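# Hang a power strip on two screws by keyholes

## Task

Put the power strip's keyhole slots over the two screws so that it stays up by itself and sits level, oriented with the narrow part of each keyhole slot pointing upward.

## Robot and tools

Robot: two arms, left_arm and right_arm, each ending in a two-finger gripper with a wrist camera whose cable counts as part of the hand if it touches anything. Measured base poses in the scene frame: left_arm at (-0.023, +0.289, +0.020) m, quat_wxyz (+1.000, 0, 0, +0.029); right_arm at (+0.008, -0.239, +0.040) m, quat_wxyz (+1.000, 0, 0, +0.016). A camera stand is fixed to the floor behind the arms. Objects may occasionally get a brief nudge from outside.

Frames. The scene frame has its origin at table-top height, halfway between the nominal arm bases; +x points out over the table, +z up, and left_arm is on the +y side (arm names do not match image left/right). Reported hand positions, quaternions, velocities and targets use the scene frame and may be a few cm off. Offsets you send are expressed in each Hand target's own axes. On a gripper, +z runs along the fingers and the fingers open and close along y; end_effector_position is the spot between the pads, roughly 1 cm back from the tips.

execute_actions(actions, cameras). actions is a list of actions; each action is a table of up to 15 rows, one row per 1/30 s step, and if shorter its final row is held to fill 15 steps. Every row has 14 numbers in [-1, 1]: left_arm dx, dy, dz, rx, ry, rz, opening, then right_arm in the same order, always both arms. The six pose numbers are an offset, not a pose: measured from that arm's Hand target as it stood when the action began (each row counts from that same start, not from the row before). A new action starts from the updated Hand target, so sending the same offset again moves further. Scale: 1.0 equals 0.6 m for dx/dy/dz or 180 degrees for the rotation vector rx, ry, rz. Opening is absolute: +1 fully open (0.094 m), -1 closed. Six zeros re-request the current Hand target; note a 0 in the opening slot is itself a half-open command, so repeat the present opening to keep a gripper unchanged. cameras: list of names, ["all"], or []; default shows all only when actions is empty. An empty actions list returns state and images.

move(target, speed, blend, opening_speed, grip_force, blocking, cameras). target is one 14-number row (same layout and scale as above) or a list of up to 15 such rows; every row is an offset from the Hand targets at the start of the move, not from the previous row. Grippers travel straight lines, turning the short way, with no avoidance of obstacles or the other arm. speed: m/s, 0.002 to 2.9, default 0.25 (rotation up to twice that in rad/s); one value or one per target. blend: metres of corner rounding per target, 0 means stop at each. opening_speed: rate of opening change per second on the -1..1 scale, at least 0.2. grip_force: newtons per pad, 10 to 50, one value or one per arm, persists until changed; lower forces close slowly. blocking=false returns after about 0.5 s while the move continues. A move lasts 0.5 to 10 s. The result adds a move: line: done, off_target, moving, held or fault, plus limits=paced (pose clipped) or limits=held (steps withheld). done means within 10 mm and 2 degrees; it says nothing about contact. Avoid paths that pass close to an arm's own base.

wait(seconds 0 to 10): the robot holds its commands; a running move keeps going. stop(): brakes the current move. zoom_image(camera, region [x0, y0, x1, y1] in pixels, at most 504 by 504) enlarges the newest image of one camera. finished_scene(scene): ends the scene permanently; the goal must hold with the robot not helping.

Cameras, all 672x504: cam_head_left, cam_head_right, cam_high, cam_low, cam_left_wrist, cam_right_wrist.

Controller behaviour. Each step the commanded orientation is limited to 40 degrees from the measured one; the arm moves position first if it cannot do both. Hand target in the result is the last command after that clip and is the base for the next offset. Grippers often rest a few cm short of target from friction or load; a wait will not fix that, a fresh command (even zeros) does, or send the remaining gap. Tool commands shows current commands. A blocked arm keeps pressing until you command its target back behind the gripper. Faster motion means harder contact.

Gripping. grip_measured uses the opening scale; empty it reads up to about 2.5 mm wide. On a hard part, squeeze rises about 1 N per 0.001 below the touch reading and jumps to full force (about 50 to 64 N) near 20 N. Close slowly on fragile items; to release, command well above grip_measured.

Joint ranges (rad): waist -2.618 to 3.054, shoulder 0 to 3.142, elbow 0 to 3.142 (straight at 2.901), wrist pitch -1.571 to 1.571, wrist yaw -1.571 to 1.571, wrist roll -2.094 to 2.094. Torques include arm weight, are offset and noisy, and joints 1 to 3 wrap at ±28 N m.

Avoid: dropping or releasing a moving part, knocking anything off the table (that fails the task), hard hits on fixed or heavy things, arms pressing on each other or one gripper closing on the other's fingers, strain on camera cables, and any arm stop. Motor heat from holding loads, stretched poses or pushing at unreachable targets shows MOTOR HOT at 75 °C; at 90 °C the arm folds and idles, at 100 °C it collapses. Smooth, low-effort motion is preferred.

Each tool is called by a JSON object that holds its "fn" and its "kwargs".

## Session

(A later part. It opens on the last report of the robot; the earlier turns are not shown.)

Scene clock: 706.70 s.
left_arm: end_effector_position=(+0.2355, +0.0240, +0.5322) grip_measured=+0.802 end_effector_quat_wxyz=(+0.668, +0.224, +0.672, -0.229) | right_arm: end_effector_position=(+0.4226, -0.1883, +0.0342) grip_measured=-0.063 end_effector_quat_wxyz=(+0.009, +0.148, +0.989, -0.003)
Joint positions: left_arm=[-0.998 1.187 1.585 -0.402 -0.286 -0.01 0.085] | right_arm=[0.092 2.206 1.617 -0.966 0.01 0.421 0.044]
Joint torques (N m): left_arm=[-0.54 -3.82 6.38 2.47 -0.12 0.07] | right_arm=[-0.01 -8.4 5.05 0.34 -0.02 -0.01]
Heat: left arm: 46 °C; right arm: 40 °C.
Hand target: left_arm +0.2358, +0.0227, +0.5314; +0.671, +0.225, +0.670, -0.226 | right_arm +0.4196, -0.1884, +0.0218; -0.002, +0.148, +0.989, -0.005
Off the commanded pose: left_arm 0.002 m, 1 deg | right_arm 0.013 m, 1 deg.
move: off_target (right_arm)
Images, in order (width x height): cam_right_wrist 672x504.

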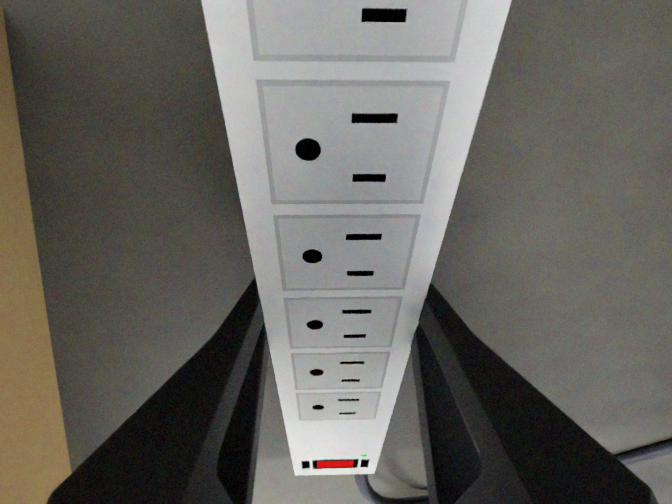

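{"fn": "move", "kwargs": {"target": [[0,0,0,0,0,0,0.8,0.017,-0.047,-0.117,0,0,0,-0.25],[0,0,0,0,0,0,0.8,0.13,0.001,-0.33,0,0,0,-0.25]], "speed": 0.14, "blend": [0.03,0], "cameras": ["cam_right_wrist","cam_head_right","cam_left_wrist"]}}

Scene clock: 721.87 s.
left_arm: end_effector_position=(+0.2355, +0.0240, +0.5322) grip_measured=+0.802 end_effector_quat_wxyz=(+0.668, +0.224, +0.672, -0.229) | right_arm: end_effector_position=(+0.3538, -0.1644, +0.1957) grip_measured=-0.063 end_effector_quat_wxyz=(-0.008, +0.138, +0.990, -0.011)
Joint positions: left_arm=[-0.998 1.187 1.585 -0.402 -0.286 -0.01 0.085] | right_arm=[0.185 1.921 1.839 -1.512 0.014 0.495 0.044]
Joint torques (N m): left_arm=[-0.54 -3.82 6.39 2.47 -0.12 0.07] | right_arm=[0.44 -12.36 8.32 -0.3 -0.09 0.2]
Heat: left arm: 46 °C; right arm: 40 °C.
Hand target: left_arm +0.2358, +0.0227, +0.5314; +0.671, +0.225, +0.670, -0.226 | right_arm +0.3463, -0.1632, +0.2200; -0.002, +0.148, +0.989, -0.005
Off the commanded pose: left_arm 0.002 m, 1 deg | right_arm 0.025 m, 2 deg.
joint sent to its limit (right arm) — joint 4 (wrist pitch), lower limit. The joint targets still meet the commanded pose.
move: off_target (right_arm)
Images, in order (width x height): cam_head_right 672x504, cam_left_wrist 672x504, cam_right_wrist 672x504.

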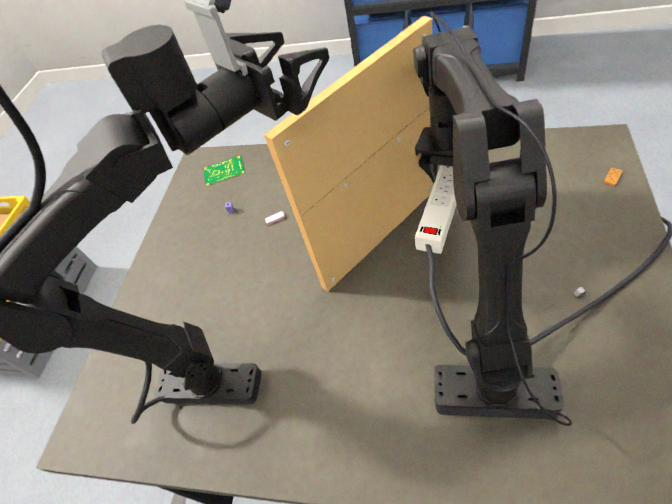

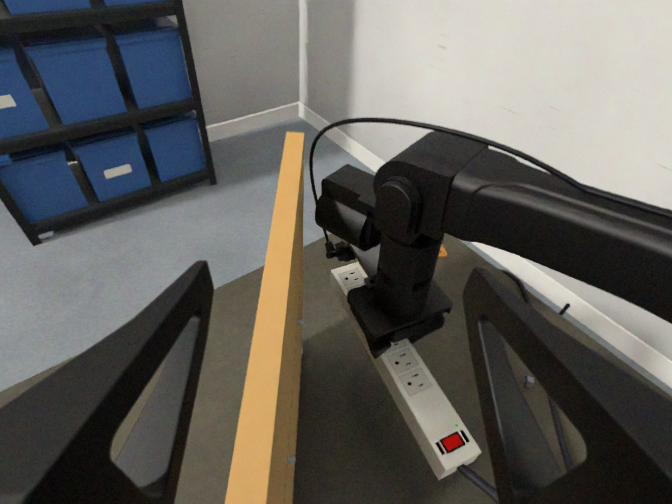

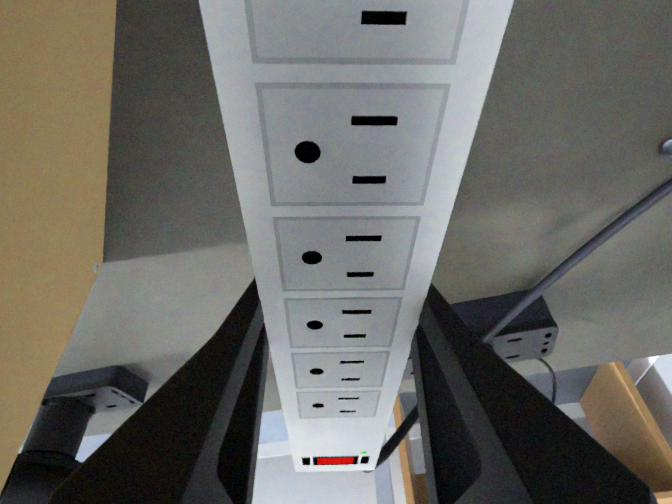

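{"fn": "move", "kwargs": {"target": [0,0,0,0,0,0,0.8,0.02,0.017,-0.108,-0.4944,-0.0877,0.0877,-0.25], "speed": 0.25, "cameras": ["cam_head_right","cam_left_wrist"]}}

Scene clock: 737.93 s.
left_arm: end_effector_position=(+0.2355, +0.0240, +0.5322) grip_measured=+0.802 end_effector_quat_wxyz=(+0.668, +0.224, +0.672, -0.229) | right_arm: end_effector_position=(+0.3415, -0.1543, +0.2816) grip_measured=-0.063 end_effector_quat_wxyz=(+0.234, +0.227, +0.679, +0.658)
Joint positions: left_arm=[-0.998 1.187 1.585 -0.402 -0.286 -0.01 0.085] | right_arm=[-0.289 1.25 0.52 0.668 -1.164 1.496 0.044]
Joint torques (N m): left_arm=[-0.54 -3.82 6.39 2.48 -0.12 0.07] | right_arm=[0.99 -3.97 5.94 1.62 -0.11 0.34]
Heat: left arm: 46 °C; right arm: 41 °C.
Hand target: left_arm +0.2358, +0.0227, +0.5314; +0.671, +0.225, +0.670, -0.226 | right_arm +0.3381, -0.1493, +0.2847; +0.225, +0.226, +0.674, +0.667
Off the commanded pose: left_arm 0.002 m, 1 deg | right_arm 0.007 m, 2 deg.
move: done
Images, in order (width x height): cam_head_right 672x504, cam_left_wrist 672x504.

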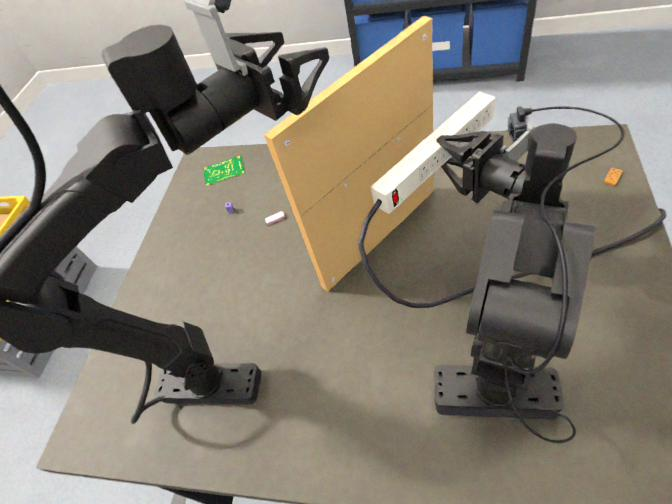

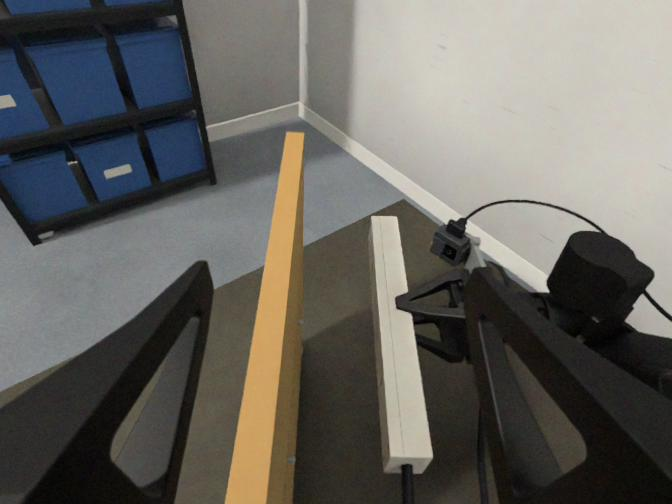

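{"fn": "move", "kwargs": {"target": [[0,0,0,0,0,0,0.8,0,0.01,0,0,0,-0.5,-0.25],[0,0,0,0,0,0,0.8,0,0.01,0,0,0,-1.0,-0.25]], "speed": 0.4, "blend": [0.02,0], "cameras": ["cam_head_right","cam_left_wrist","cam_right_wrist","cam_head_left"]}}

Scene clock: 747.83 s.
left_arm: end_effector_position=(+0.2355, +0.0240, +0.5322) grip_measured=+0.802 end_effector_quat_wxyz=(+0.668, +0.224, +0.672, -0.229) | right_arm: end_effector_position=(+0.3452, -0.1569, +0.2679) grip_measured=-0.063 end_effector_quat_wxyz=(+0.657, -0.667, +0.290, -0.196)
Joint positions: left_arm=[-0.998 1.187 1.585 -0.402 -0.286 -0.01 0.085] | right_arm=[-0.283 1.25 0.51 0.605 -1.117 -1.572 0.044]
Joint torques (N m): left_arm=[-0.53 -3.84 6.39 2.47 -0.12 0.07] | right_arm=[0.53 -5.34 7.68 2.04 -0.65 -0.29]
Heat: left arm: 46 °C; right arm: 40 °C.
Hand target: left_arm +0.2358, +0.0227, +0.5313; +0.671, +0.225, +0.670, -0.226 | right_arm +0.3382, -0.1493, +0.2908; +0.667, -0.674, +0.226, -0.225
Off the commanded pose: left_arm 0.002 m, 1 deg | right_arm 0.025 m, 8 deg.
move: off_target (right_arm)
Images, in order (width x height): cam_head_left 672x504, cam_head_right 672x504, cam_left_wrist 672x504, cam_right_wrist 672x504.

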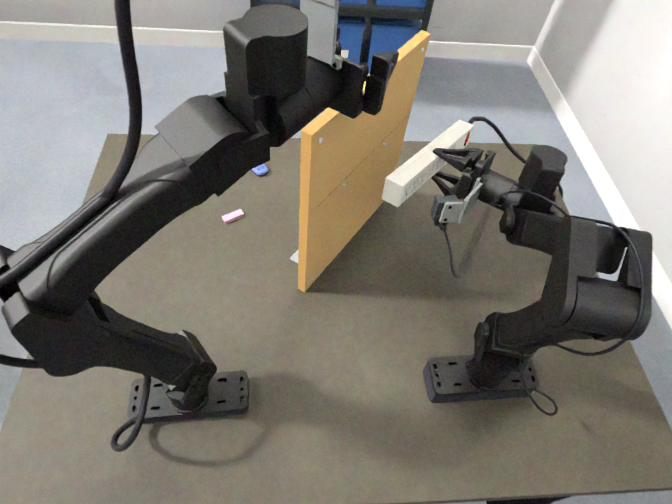

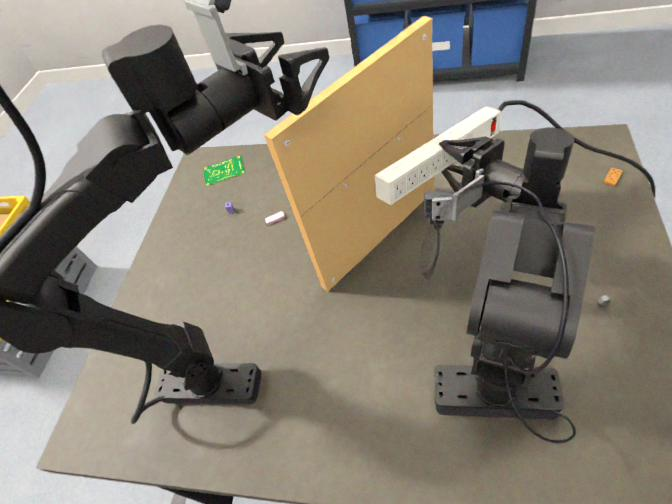

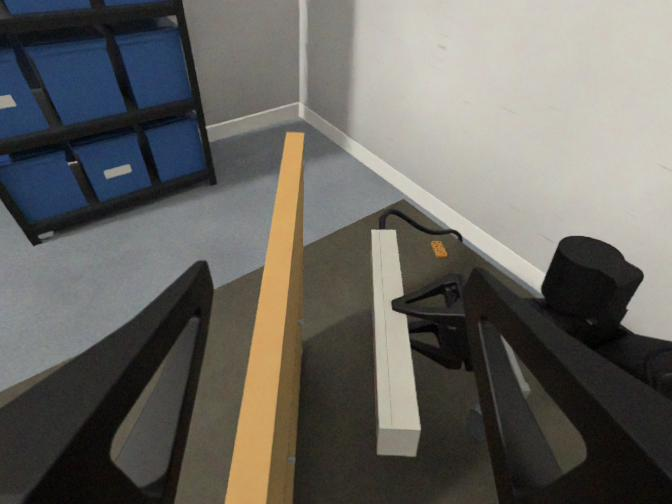

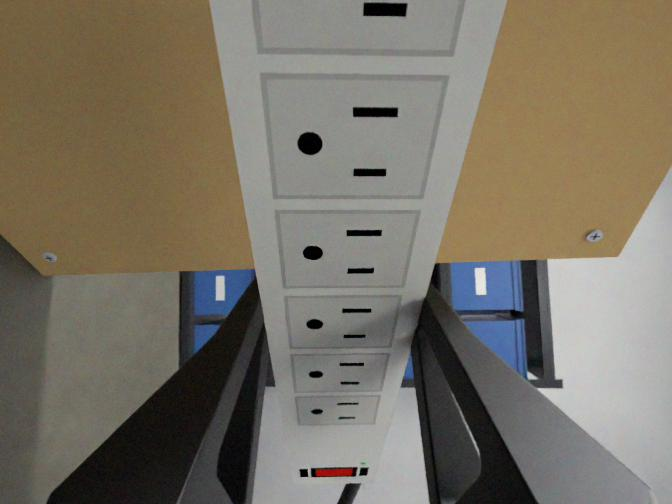

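{"fn": "zoom_image", "kwargs": {"camera": "cam_left_wrist", "region": [240, 284, 460, 504]}}

Scaled by 2.291.

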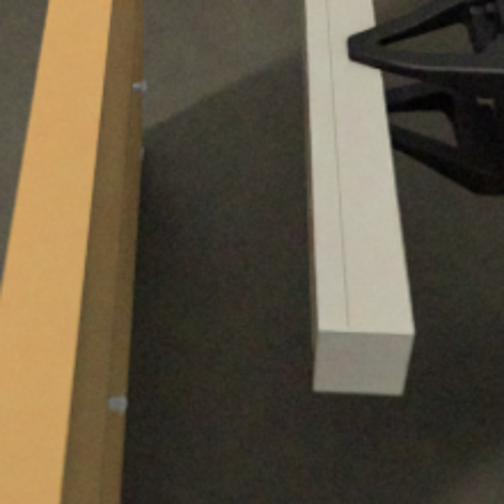

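{"fn": "move", "kwargs": {"target": [0,0,0,0,0,0,0.8,0,-0.11,0,0,0,0,-0.25], "speed": 0.15, "cameras": ["cam_right_wrist","cam_left_wrist"]}}

Scene clock: 768.93 s.
left_arm: end_effector_position=(+0.2355, +0.0240, +0.5322) grip_measured=+0.802 end_effector_quat_wxyz=(+0.668, +0.224, +0.672, -0.229) | right_arm: end_effector_position=(+0.3448, -0.1562, +0.3162) grip_measured=-0.063 end_effector_quat_wxyz=(+0.656, -0.668, +0.300, -0.181)
Joint positions: left_arm=[-0.998 1.187 1.585 -0.402 -0.286 -0.01 0.085] | right_arm=[-0.283 1.158 0.684 0.302 -1.124 -1.573 0.044]
Joint torques (N m): left_arm=[-0.54 -3.84 6.39 2.47 -0.12 0.08] | right_arm=[0.62 -6.08 11.12 1.95 -0.59 -0.26]
Heat: left arm: 46 °C; right arm: 42 °C.
Hand target: left_arm +0.2358, +0.0227, +0.5313; +0.671, +0.225, +0.670, -0.226 | right_arm +0.3385, -0.1487, +0.3568; +0.667, -0.674, +0.226, -0.225
Off the commanded pose: left_arm 0.002 m, 1 deg | right_arm 0.042 m, 10 deg.
move: off_target (right_arm)
Images, in order (width x height): cam_left_wrist 672x504, cam_right_wrist 672x504.

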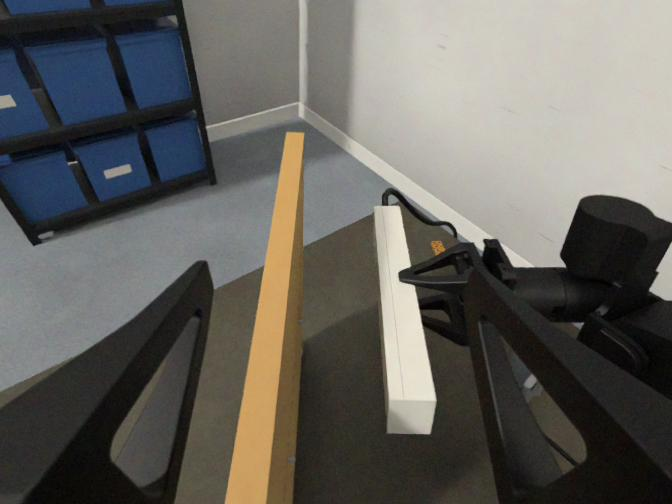

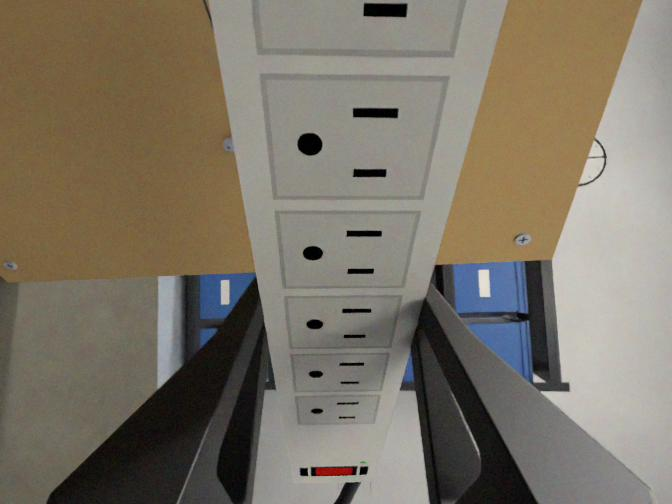

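{"fn": "move", "kwargs": {"target": [0,0,-0.1333,0,0,0,0.8,0,0.06,0,0.02,0,-0.045,-0.25], "speed": 0.15, "cameras": ["cam_right_wrist","cam_left_wrist","cam_head_left","cam_head_right"]}}

Scene clock: 796.20 s.
left_arm: end_effector_position=(+0.1722, +0.0722, +0.5392) grip_measured=+0.802 end_effector_quat_wxyz=(+0.676, +0.217, +0.664, -0.235) | right_arm: end_effector_position=(+0.3443, -0.1560, +0.3059) grip_measured=-0.063 end_effector_quat_wxyz=(+0.662, -0.667, +0.233, -0.250)
Joint positions: left_arm=[-1.189 0.966 1.506 -0.511 -0.479 -0.006 0.085] | right_arm=[-0.283 1.202 0.559 0.645 -1.125 -1.594 0.044]
Joint torques (N m): left_arm=[-0.66 -1.07 5.7 2.05 -0.11 0.05] | right_arm=[0.53 -3.04 6.78 2.38 -0.48 -0.28]
Heat: left arm: 46 °C; right arm: 47 °C.
Hand target: left_arm +0.1721, +0.0711, +0.5312; +0.671, +0.225, +0.670, -0.226 | right_arm +0.3384, -0.1491, +0.3207; +0.670, -0.667, +0.171, -0.278
Off the commanded pose: left_arm 0.008 m, 2 deg | right_arm 0.018 m, 8 deg.
move: off_target (right_arm)
Images, in order (width x height): cam_head_left 672x504, cam_head_right 672x504, cam_left_wrist 672x504, cam_right_wrist 672x504.

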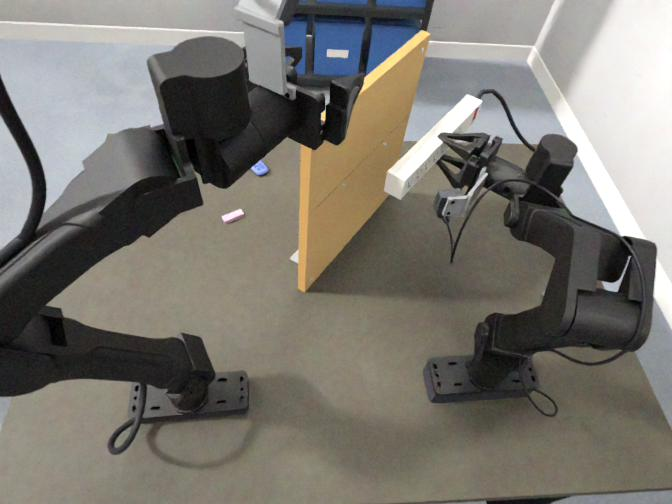

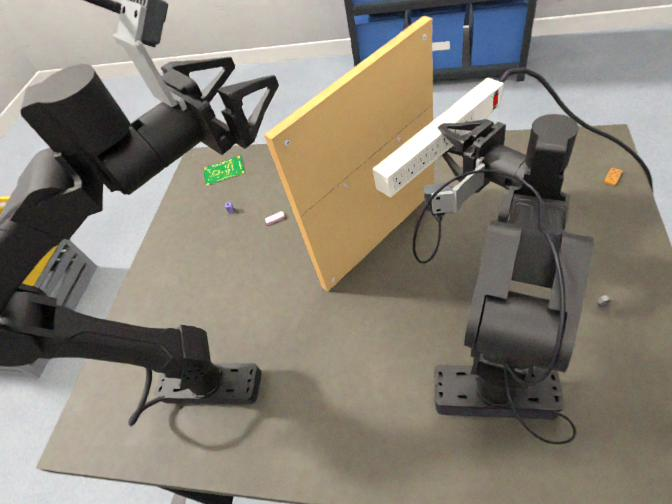

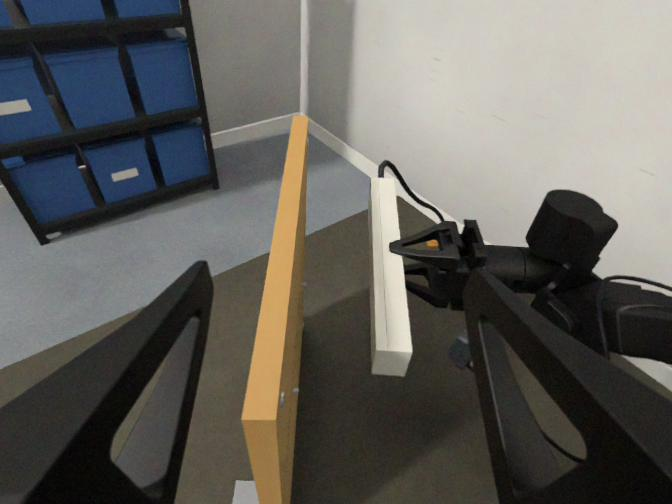

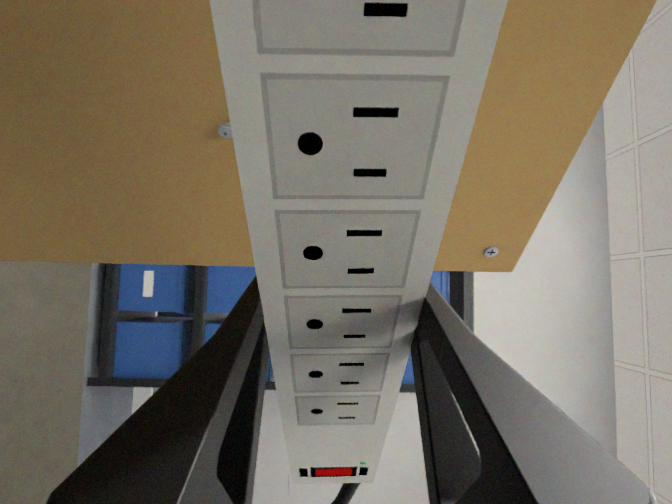

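{"fn": "zoom_image", "kwargs": {"camera": "cam_left_wrist", "region": [240, 260, 400, 420]}}

{"fn": "zoom_image", "kwargs": {"camera": "cam_head_left", "region": [290, 20, 490, 220]}}

{"fn": "zoom_image", "kwargs": {"camera": "cam_head_right", "region": [260, 10, 510, 260]}}

Scaled by 3.150.

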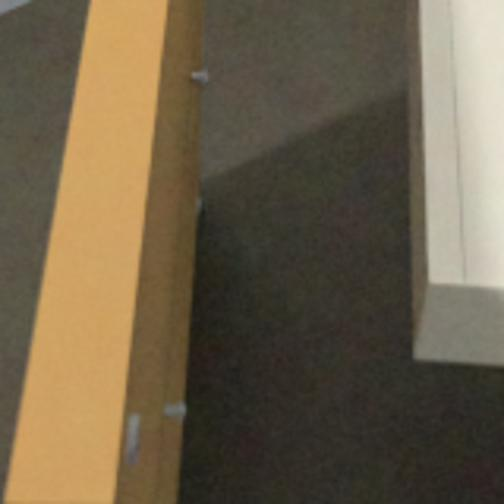

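Scaled by 2.520.

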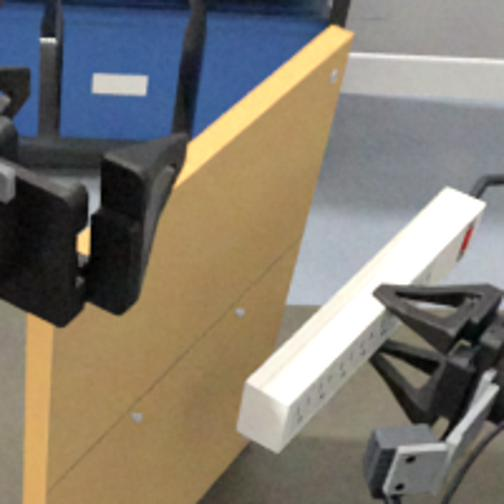

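Scaled by 2.016.

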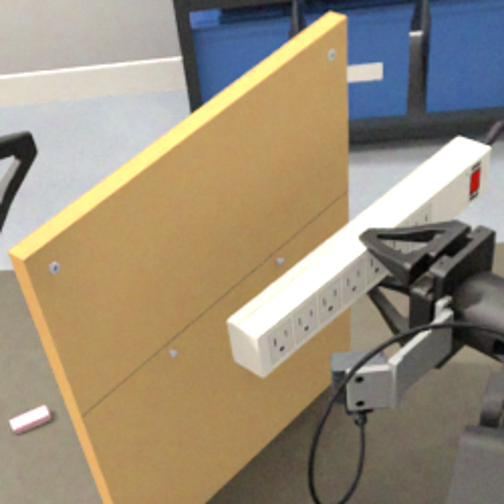

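{"fn": "move", "kwargs": {"target": [0,0,0,0,0,0,0.8,0,0,-0.02,0.12,-0.13,0,-0.25], "speed": 0.2, "cameras": ["cam_left_wrist"]}}

Scene clock: 822.53 s.
left_arm: end_effector_position=(+0.1722, +0.0723, +0.5392) grip_measured=+0.802 end_effector_quat_wxyz=(+0.676, +0.217, +0.664, -0.235) | right_arm: end_effector_position=(+0.3288, -0.1572, +0.3030) grip_measured=-0.063 end_effector_quat_wxyz=(+0.705, -0.680, +0.122, -0.161)
Joint positions: left_arm=[-1.189 0.966 1.506 -0.511 -0.479 -0.006 0.085] | right_arm=[-0.36 1.545 0.593 1.509 -1.485 -1.062 0.044]
Joint torques (N m): left_arm=[-0.66 -1.06 5.71 2.04 -0.11 0.05] | right_arm=[-0.1 -4.55 8.91 1.59 0.32 -0.2]
Heat: left arm: 45 °C; right arm: 42 °C.
Hand target: left_arm +0.1721, +0.0711, +0.5312; +0.671, +0.225, +0.670, -0.226 | right_arm +0.3311, -0.1585, +0.3202; +0.803, -0.573, -0.023, -0.165
Off the commanded pose: left_arm 0.008 m, 2 deg | right_arm 0.017 m, 23 deg.
joint sent to its limit (right arm) — joint 4 (wrist pitch), upper limit. The joint targets are off in orientation, not in position.
move: off_target (right_arm)
Images, in order (width x height): cam_left_wrist 672x504.

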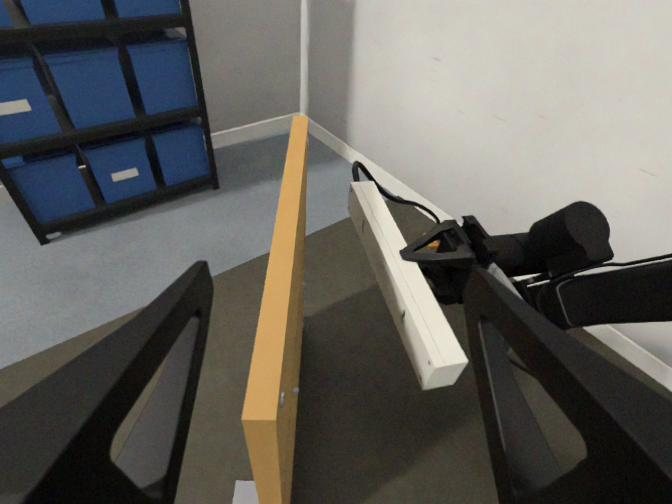

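Yaw worked; the back is visible.

{"fn": "zoom_image", "kwargs": {"camera": "cam_left_wrist", "region": [330, 165, 490, 395]}}

Scaled by 2.191.

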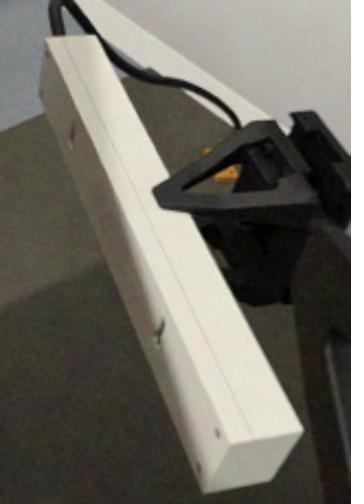

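{"fn": "zoom_image", "kwargs": {"camera": "cam_left_wrist", "region": [380, 295, 430, 345]}}

{"fn": "zoom_image", "kwargs": {"camera": "cam_left_wrist", "region": [340, 200, 390, 250]}}

Scaled by 10.080.

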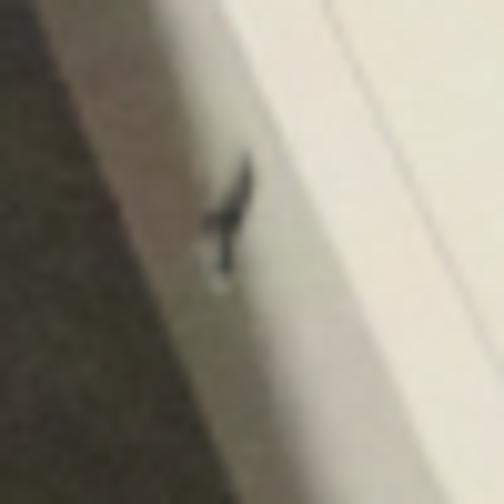

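Scaled by 10.080.

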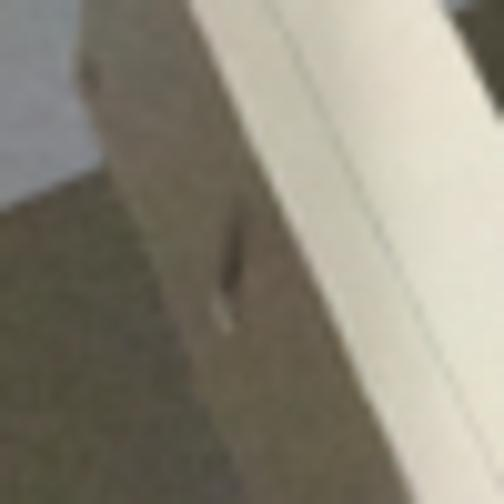

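{"fn": "move", "kwargs": {"target": [0,0,0,0,0,0,0.8,-0.0797,0.0455,0.101,-0.1245,0.1347,0.0257,-0.25], "speed": 0.15, "cameras": ["cam_left_wrist","cam_right_wrist"]}}

Scene clock: 872.27 s.
left_arm: end_effector_position=(+0.1722, +0.0723, +0.5392) grip_measured=+0.802 end_effector_quat_wxyz=(+0.676, +0.217, +0.664, -0.235) | right_arm: end_effector_position=(+0.3085, -0.0882, +0.2745) grip_measured=-0.063 end_effector_quat_wxyz=(+0.653, -0.680, +0.256, -0.213)
Joint positions: left_arm=[-1.189 0.966 1.506 -0.511 -0.479 -0.006 0.085] | right_arm=[0.017 1.029 0.406 0.539 -0.846 -1.588 0.044]
Joint torques (N m): left_arm=[-0.66 -1.07 5.7 2.05 -0.11 0.05] | right_arm=[0.88 -4.77 8.49 2.19 -0.31 -0.23]
Heat: left arm: 45 °C; right arm: 43 °C.
Hand target: left_arm +0.1721, +0.0711, +0.5312; +0.671, +0.225, +0.670, -0.226 | right_arm +0.3031, -0.0831, +0.3052; +0.670, -0.670, +0.200, -0.250
Off the commanded pose: left_arm 0.008 m, 2 deg | right_arm 0.032 m, 8 deg.
move: off_target (right_arm)
Images, in order (width x height): cam_left_wrist 672x504, cam_right_wrist 672x504.

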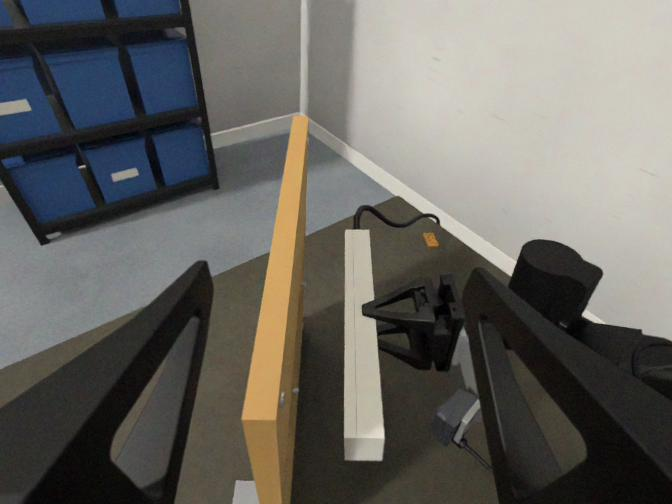

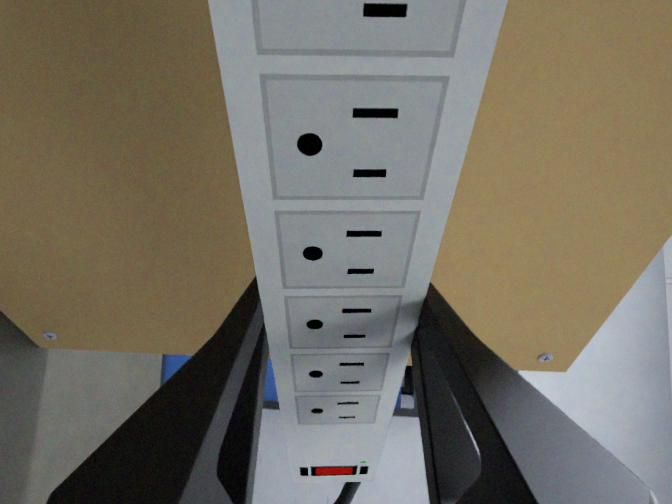

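{"fn": "zoom_image", "kwargs": {"camera": "cam_left_wrist", "region": [260, 220, 420, 380]}}

{"fn": "zoom_image", "kwargs": {"camera": "cam_left_wrist", "region": [260, 370, 420, 480]}}

Scaled by 3.150.

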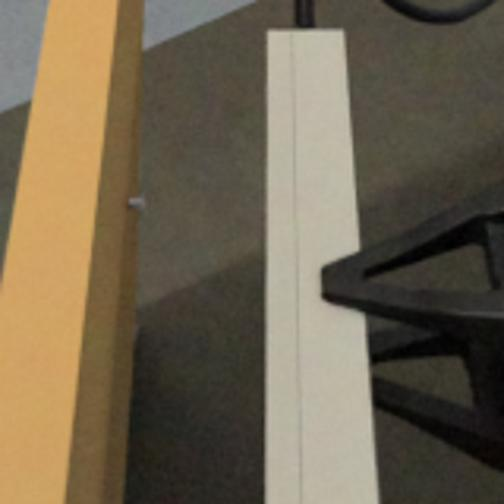

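Scaled by 3.150.

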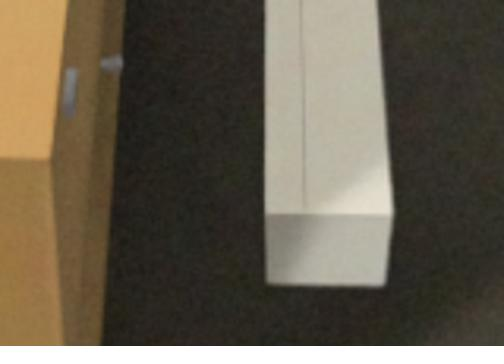

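{"fn": "move", "kwargs": {"target": [0,0,0,0,0,0,0.8,-0.008,0.0725,0.0517,0.012,-0.006,-0.008,-0.25], "speed": 0.06, "cameras": ["cam_left_wrist"]}}

Scene clock: 892.83 s.
left_arm: end_effector_position=(+0.1722, +0.0723, +0.5392) grip_measured=+0.802 end_effector_quat_wxyz=(+0.676, +0.217, +0.664, -0.235) | right_arm: end_effector_position=(+0.3276, -0.0645, +0.2425) grip_measured=-0.063 end_effector_quat_wxyz=(+0.660, -0.674, +0.235, -0.234)
Joint positions: left_arm=[-1.189 0.966 1.506 -0.511 -0.479 -0.006 0.085] | right_arm=[0.126 1.294 0.343 0.926 -0.737 -1.592 0.044]
Joint torques (N m): left_arm=[-0.66 -1.06 5.71 2.05 -0.11 0.05] | right_arm=[1.05 -3 6 2.63 -0.43 -0.22]
Heat: left arm: 44 °C; right arm: 44 °C.
Hand target: left_arm +0.1721, +0.0711, +0.5312; +0.671, +0.225, +0.670, -0.226 | right_arm +0.3209, -0.0564, +0.2622; +0.681, -0.662, +0.181, -0.256
Off the commanded pose: left_arm 0.008 m, 2 deg | right_arm 0.022 m, 7 deg.
move: off_target (right_arm)
Images, in order (width x height): cam_left_wrist 672x504.

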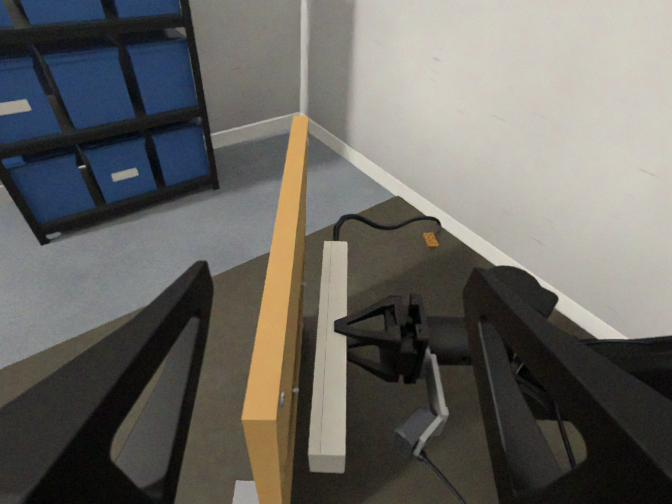

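{"fn": "move", "kwargs": {"target": [0,0,0,0,0,0,0.8,-0.003,-0.045,0.0,0.006,-0.009,0,-0.25], "speed": 0.08, "cameras": ["cam_left_wrist"]}}

Scene clock: 900.07 s.
left_arm: end_effector_position=(+0.1722, +0.0723, +0.5392) grip_measured=+0.802 end_effector_quat_wxyz=(+0.676, +0.217, +0.664, -0.235) | right_arm: end_effector_position=(+0.3196, -0.0621, +0.2415) grip_measured=-0.063 end_effector_quat_wxyz=(+0.660, -0.680, +0.242, -0.209)
Joint positions: left_arm=[-1.189 0.966 1.506 -0.511 -0.479 -0.006 0.085] | right_arm=[0.126 1.251 0.343 0.852 -0.764 -1.574 0.044]
Joint torques (N m): left_arm=[-0.68 -1.06 5.71 2.04 -0.11 0.05] | right_arm=[0.43 -6.42 9.84 2.38 -0.55 -0.18]
Heat: left arm: 44 °C; right arm: 44 °C.
Hand target: left_arm +0.1721, +0.0711, +0.5312; +0.671, +0.225, +0.670, -0.226 | right_arm +0.3165, -0.0551, +0.2888; +0.690, -0.659, +0.169, -0.248
Off the commanded pose: left_arm 0.008 m, 2 deg | right_arm 0.048 m, 10 deg.
move: off_target (right_arm)
Images, in order (width x height): cam_left_wrist 672x504.

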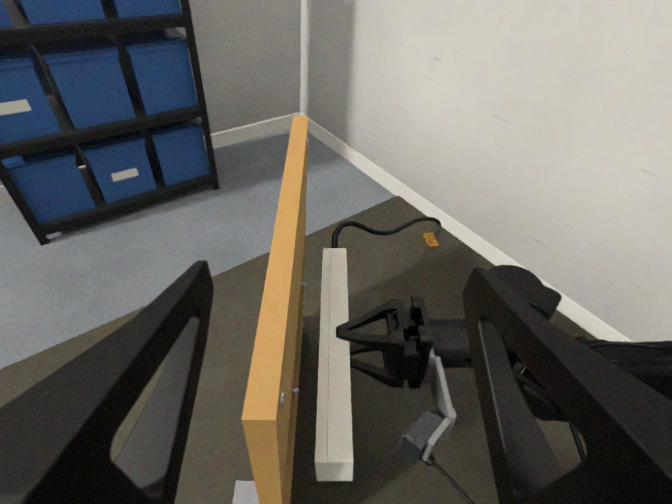

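{"fn": "move", "kwargs": {"target": [[0,0,0,0,0,0,0.8,0,-0.08,-0.01,0,0,0,-0.25],[0,0,0,0,0,0,0.8,0,0.0,-0.01,-0.004,0,0.004,-0.25]], "speed": 0.08, "cameras": ["cam_left_wrist"]}}

Scene clock: 906.23 s.
left_arm: end_effector_position=(+0.1722, +0.0723, +0.5392) grip_measured=+0.802 end_effector_quat_wxyz=(+0.676, +0.217, +0.664, -0.235) | right_arm: end_effector_position=(+0.3177, -0.0636, +0.2689) grip_measured=-0.063 end_effector_quat_wxyz=(+0.669, -0.675, +0.226, -0.216)
Joint positions: left_arm=[-1.189 0.966 1.506 -0.511 -0.479 -0.006 0.085] | right_arm=[0.111 1.174 0.395 0.762 -0.794 -1.573 0.044]
Joint torques (N m): left_arm=[-0.68 -1.06 5.71 2.04 -0.11 0.05] | right_arm=[-0.03 -2.66 6.54 2.58 -0.45 -0.19]
Heat: left arm: 44 °C; right arm: 46 °C.
Hand target: left_arm +0.1721, +0.0711, +0.5312; +0.671, +0.225, +0.670, -0.226 | right_arm +0.3132, -0.0602, +0.2884; +0.687, -0.662, +0.175, -0.243
Off the commanded pose: left_arm 0.008 m, 2 deg | right_arm 0.020 m, 7 deg.
move: off_target (right_arm)
Images, in order (width x height): cam_left_wrist 672x504.

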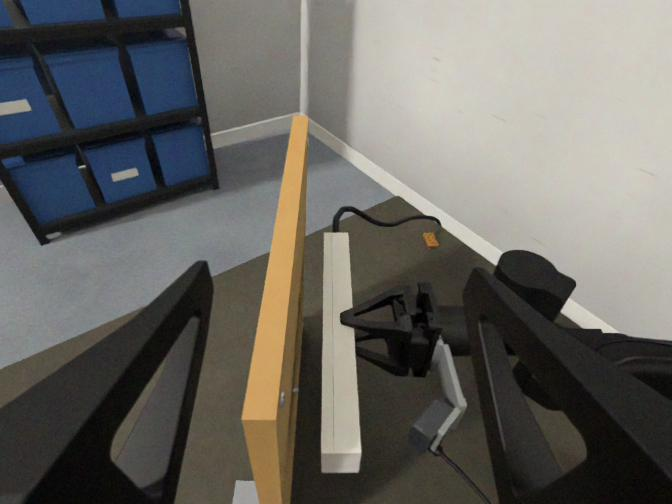

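{"fn": "move", "kwargs": {"target": [0,0,0,0,0,0,0.8,0.0113,0.001,0.0277,0,0,0,-0.25], "speed": 0.05, "cameras": ["cam_left_wrist"]}}

{"fn": "zoom_image", "kwargs": {"camera": "cam_left_wrist", "region": [260, 220, 420, 380]}}

{"fn": "zoom_image", "kwargs": {"camera": "cam_left_wrist", "region": [260, 370, 420, 480]}}

Scene clock: 917.37 s.
left_arm: end_effector_position=(+0.1722, +0.0723, +0.5392) grip_measured=+0.802 end_effector_quat_wxyz=(+0.676, +0.217, +0.664, -0.235) | right_arm: end_effector_position=(+0.3244, -0.0579, +0.2555) grip_measured=-0.063 end_effector_quat_wxyz=(+0.665, -0.679, +0.232, -0.207)
Joint positions: left_arm=[-1.189 0.966 1.506 -0.511 -0.479 -0.006 0.085] | right_arm=[0.131 1.247 0.395 0.81 -0.777 -1.572 0.044]
Joint torques (N m): left_arm=[-0.66 -1.06 5.71 2.05 -0.11 0.05] | right_arm=[0.94 -2.76 9.85 2.43 -0.26 -0.21]
Heat: left arm: 44 °C; right arm: 45 °C.
Hand target: left_arm +0.1721, +0.0711, +0.5312; +0.671, +0.225, +0.670, -0.226 | right_arm +0.3281, -0.0502, +0.2894; +0.687, -0.662, +0.174, -0.242
Off the commanded pose: left_arm 0.008 m, 2 deg | right_arm 0.035 m, 8 deg.
move: off_target (right_arm)
Images, in order (width x height): cam_left_wrist 672x504.

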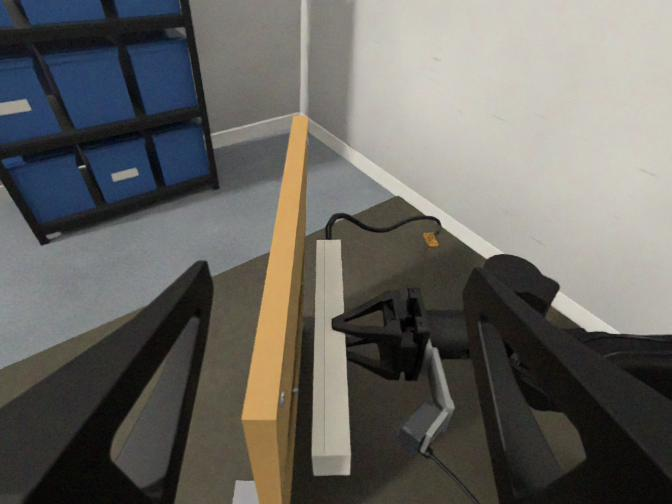

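Scaled by 3.150.

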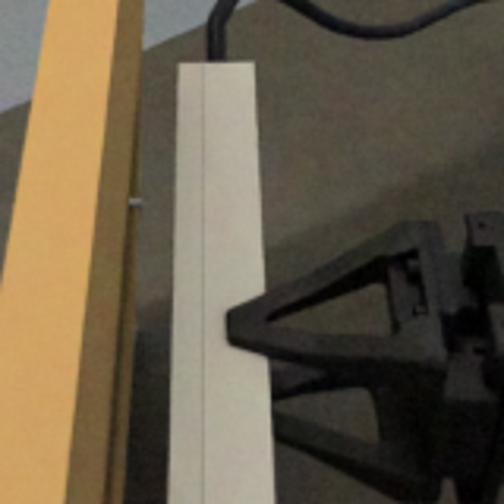

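Scaled by 3.150.

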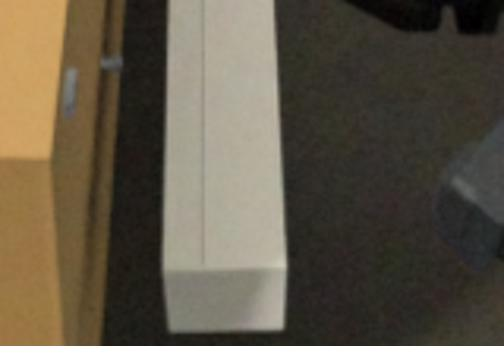

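{"fn": "move", "kwargs": {"target": [[0,0,0,0,0,0,0.8,0.007,-0.06,0,0.006,0.004,-0.004,-0.25],[0,0,0,0,0,0,0.8,0.007,-0.016,0,0.006,0.004,-0.004,-0.25]], "speed": 0.06}}

Scene clock: 925.83 s.
left_arm: end_effector_position=(+0.1722, +0.0723, +0.5392) grip_measured=+0.802 end_effector_quat_wxyz=(+0.676, +0.217, +0.664, -0.235) | right_arm: end_effector_position=(+0.3373, -0.0594, +0.2782) grip_measured=-0.063 end_effector_quat_wxyz=(+0.670, -0.668, +0.231, -0.226)
Joint positions: left_arm=[-1.189 0.966 1.506 -0.511 -0.479 -0.006 0.085] | right_arm=[0.131 1.245 0.462 0.784 -0.75 -1.563 0.044]
Joint torques (N m): left_arm=[-0.66 -1.07 5.71 2.05 -0.11 0.05] | right_arm=[0.61 -3.22 6.61 2.66 -0.46 -0.25]
Heat: left arm: 44 °C; right arm: 47 °C.
Hand target: left_arm +0.1721, +0.0711, +0.5312; +0.671, +0.225, +0.670, -0.226 | right_arm +0.3305, -0.0526, +0.2992; +0.691, -0.655, +0.172, -0.253
Off the commanded pose: left_arm 0.008 m, 2 deg | right_arm 0.023 m, 8 deg.
move: off_target (right_arm)

{"fn": "move", "kwargs": {"target": [0,0,0,0,0,0,0.8,-0.013,0.016,0.006,0,0,0,-0.25], "speed": 0.04, "cameras": ["cam_left_wrist"]}}

{"fn": "zoom_image", "kwargs": {"camera": "cam_left_wrist", "region": [260, 220, 420, 380]}}

{"fn": "zoom_image", "kwargs": {"camera": "cam_left_wrist", "region": [260, 370, 420, 480]}}

Scene clock: 932.53 s.
left_arm: end_effector_position=(+0.1722, +0.0723, +0.5392) grip_measured=+0.802 end_effector_quat_wxyz=(+0.676, +0.217, +0.664, -0.235) | right_arm: end_effector_position=(+0.3348, -0.0538, +0.2680) grip_measured=-0.063 end_effector_quat_wxyz=(+0.670, -0.668, +0.232, -0.227)
Joint positions: left_arm=[-1.189 0.966 1.506 -0.511 -0.479 -0.006 0.085] | right_arm=[0.159 1.269 0.428 0.841 -0.719 -1.563 0.044]
Joint torques (N m): left_arm=[-0.68 -1.06 5.71 2.05 -0.11 0.05] | right_arm=[1.17 -3.21 6.5 2.63 -0.47 -0.29]
Heat: left arm: 44 °C; right arm: 46 °C.
Hand target: left_arm +0.1721, +0.0711, +0.5312; +0.671, +0.225, +0.670, -0.226 | right_arm +0.3274, -0.0451, +0.2893; +0.691, -0.655, +0.172, -0.253
Off the commanded pose: left_arm 0.008 m, 2 deg | right_arm 0.024 m, 8 deg.
move: off_target (right_arm)
Images, in order (width x height): cam_left_wrist 672x504.

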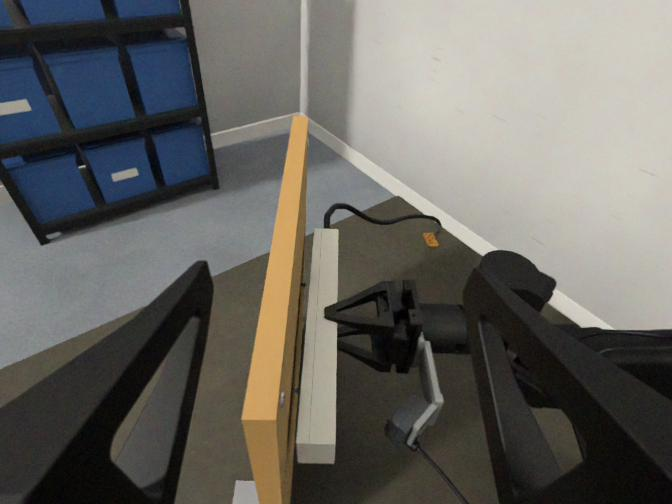

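Scaled by 3.150.

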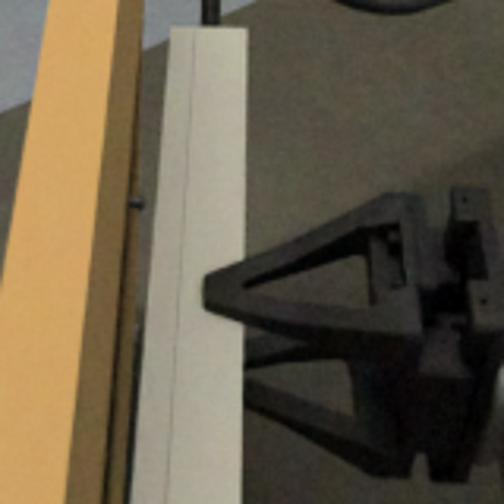

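Scaled by 3.150.

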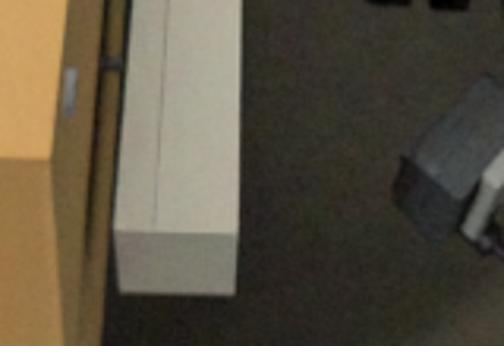

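{"fn": "move", "kwargs": {"target": [0,0,0,0,0,0,0.8,-0.005,0,0.002,0,-0.02,0,-0.25], "speed": 0.05, "cameras": ["cam_left_wrist"]}}

{"fn": "zoom_image", "kwargs": {"camera": "cam_left_wrist", "region": [260, 220, 420, 380]}}

{"fn": "zoom_image", "kwargs": {"camera": "cam_left_wrist", "region": [260, 370, 420, 480]}}

Scene clock: 942.70 s.
left_arm: end_effector_position=(+0.1722, +0.0723, +0.5392) grip_measured=+0.802 end_effector_quat_wxyz=(+0.676, +0.217, +0.664, -0.235) | right_arm: end_effector_position=(+0.3291, -0.0484, +0.2608) grip_measured=-0.063 end_effector_quat_wxyz=(+0.673, -0.678, +0.217, -0.202)
Joint positions: left_arm=[-1.189 0.966 1.506 -0.511 -0.479 -0.006 0.085] | right_arm=[0.152 1.296 0.428 0.85 -0.786 -1.564 0.044]
Joint torques (N m): left_arm=[-0.65 -1.06 5.7 2.04 -0.11 0.05] | right_arm=[0.09 -3.28 8.09 2.57 -0.6 -0.31]
Heat: left arm: 44 °C; right arm: 45 °C.
Hand target: left_arm +0.1721, +0.0711, +0.5312; +0.671, +0.225, +0.670, -0.226 | right_arm +0.3257, -0.0424, +0.2892; +0.696, -0.663, +0.151, -0.232
Off the commanded pose: left_arm 0.008 m, 2 deg | right_arm 0.029 m, 9 deg.
move: off_target (right_arm)
Images, in order (width x height): cam_left_wrist 672x504.

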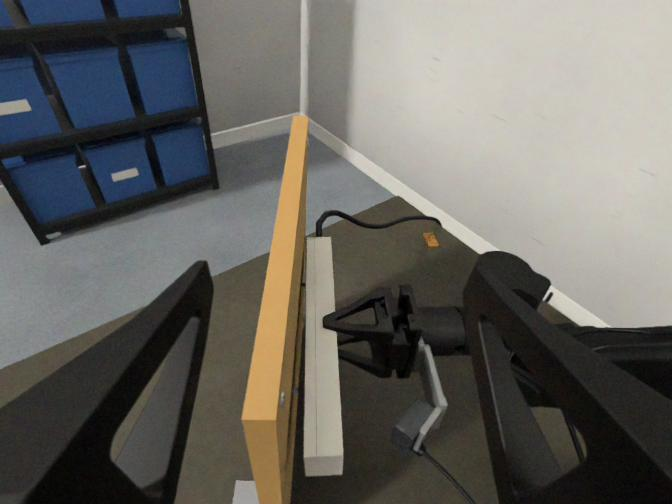

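Scaled by 3.150.

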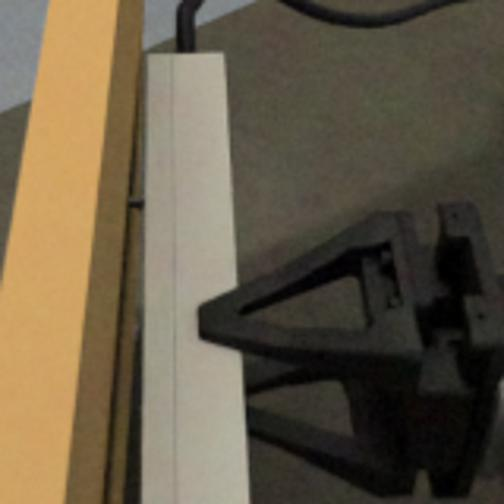

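Scaled by 3.150.

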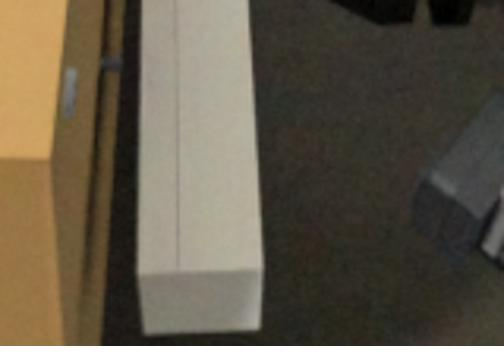

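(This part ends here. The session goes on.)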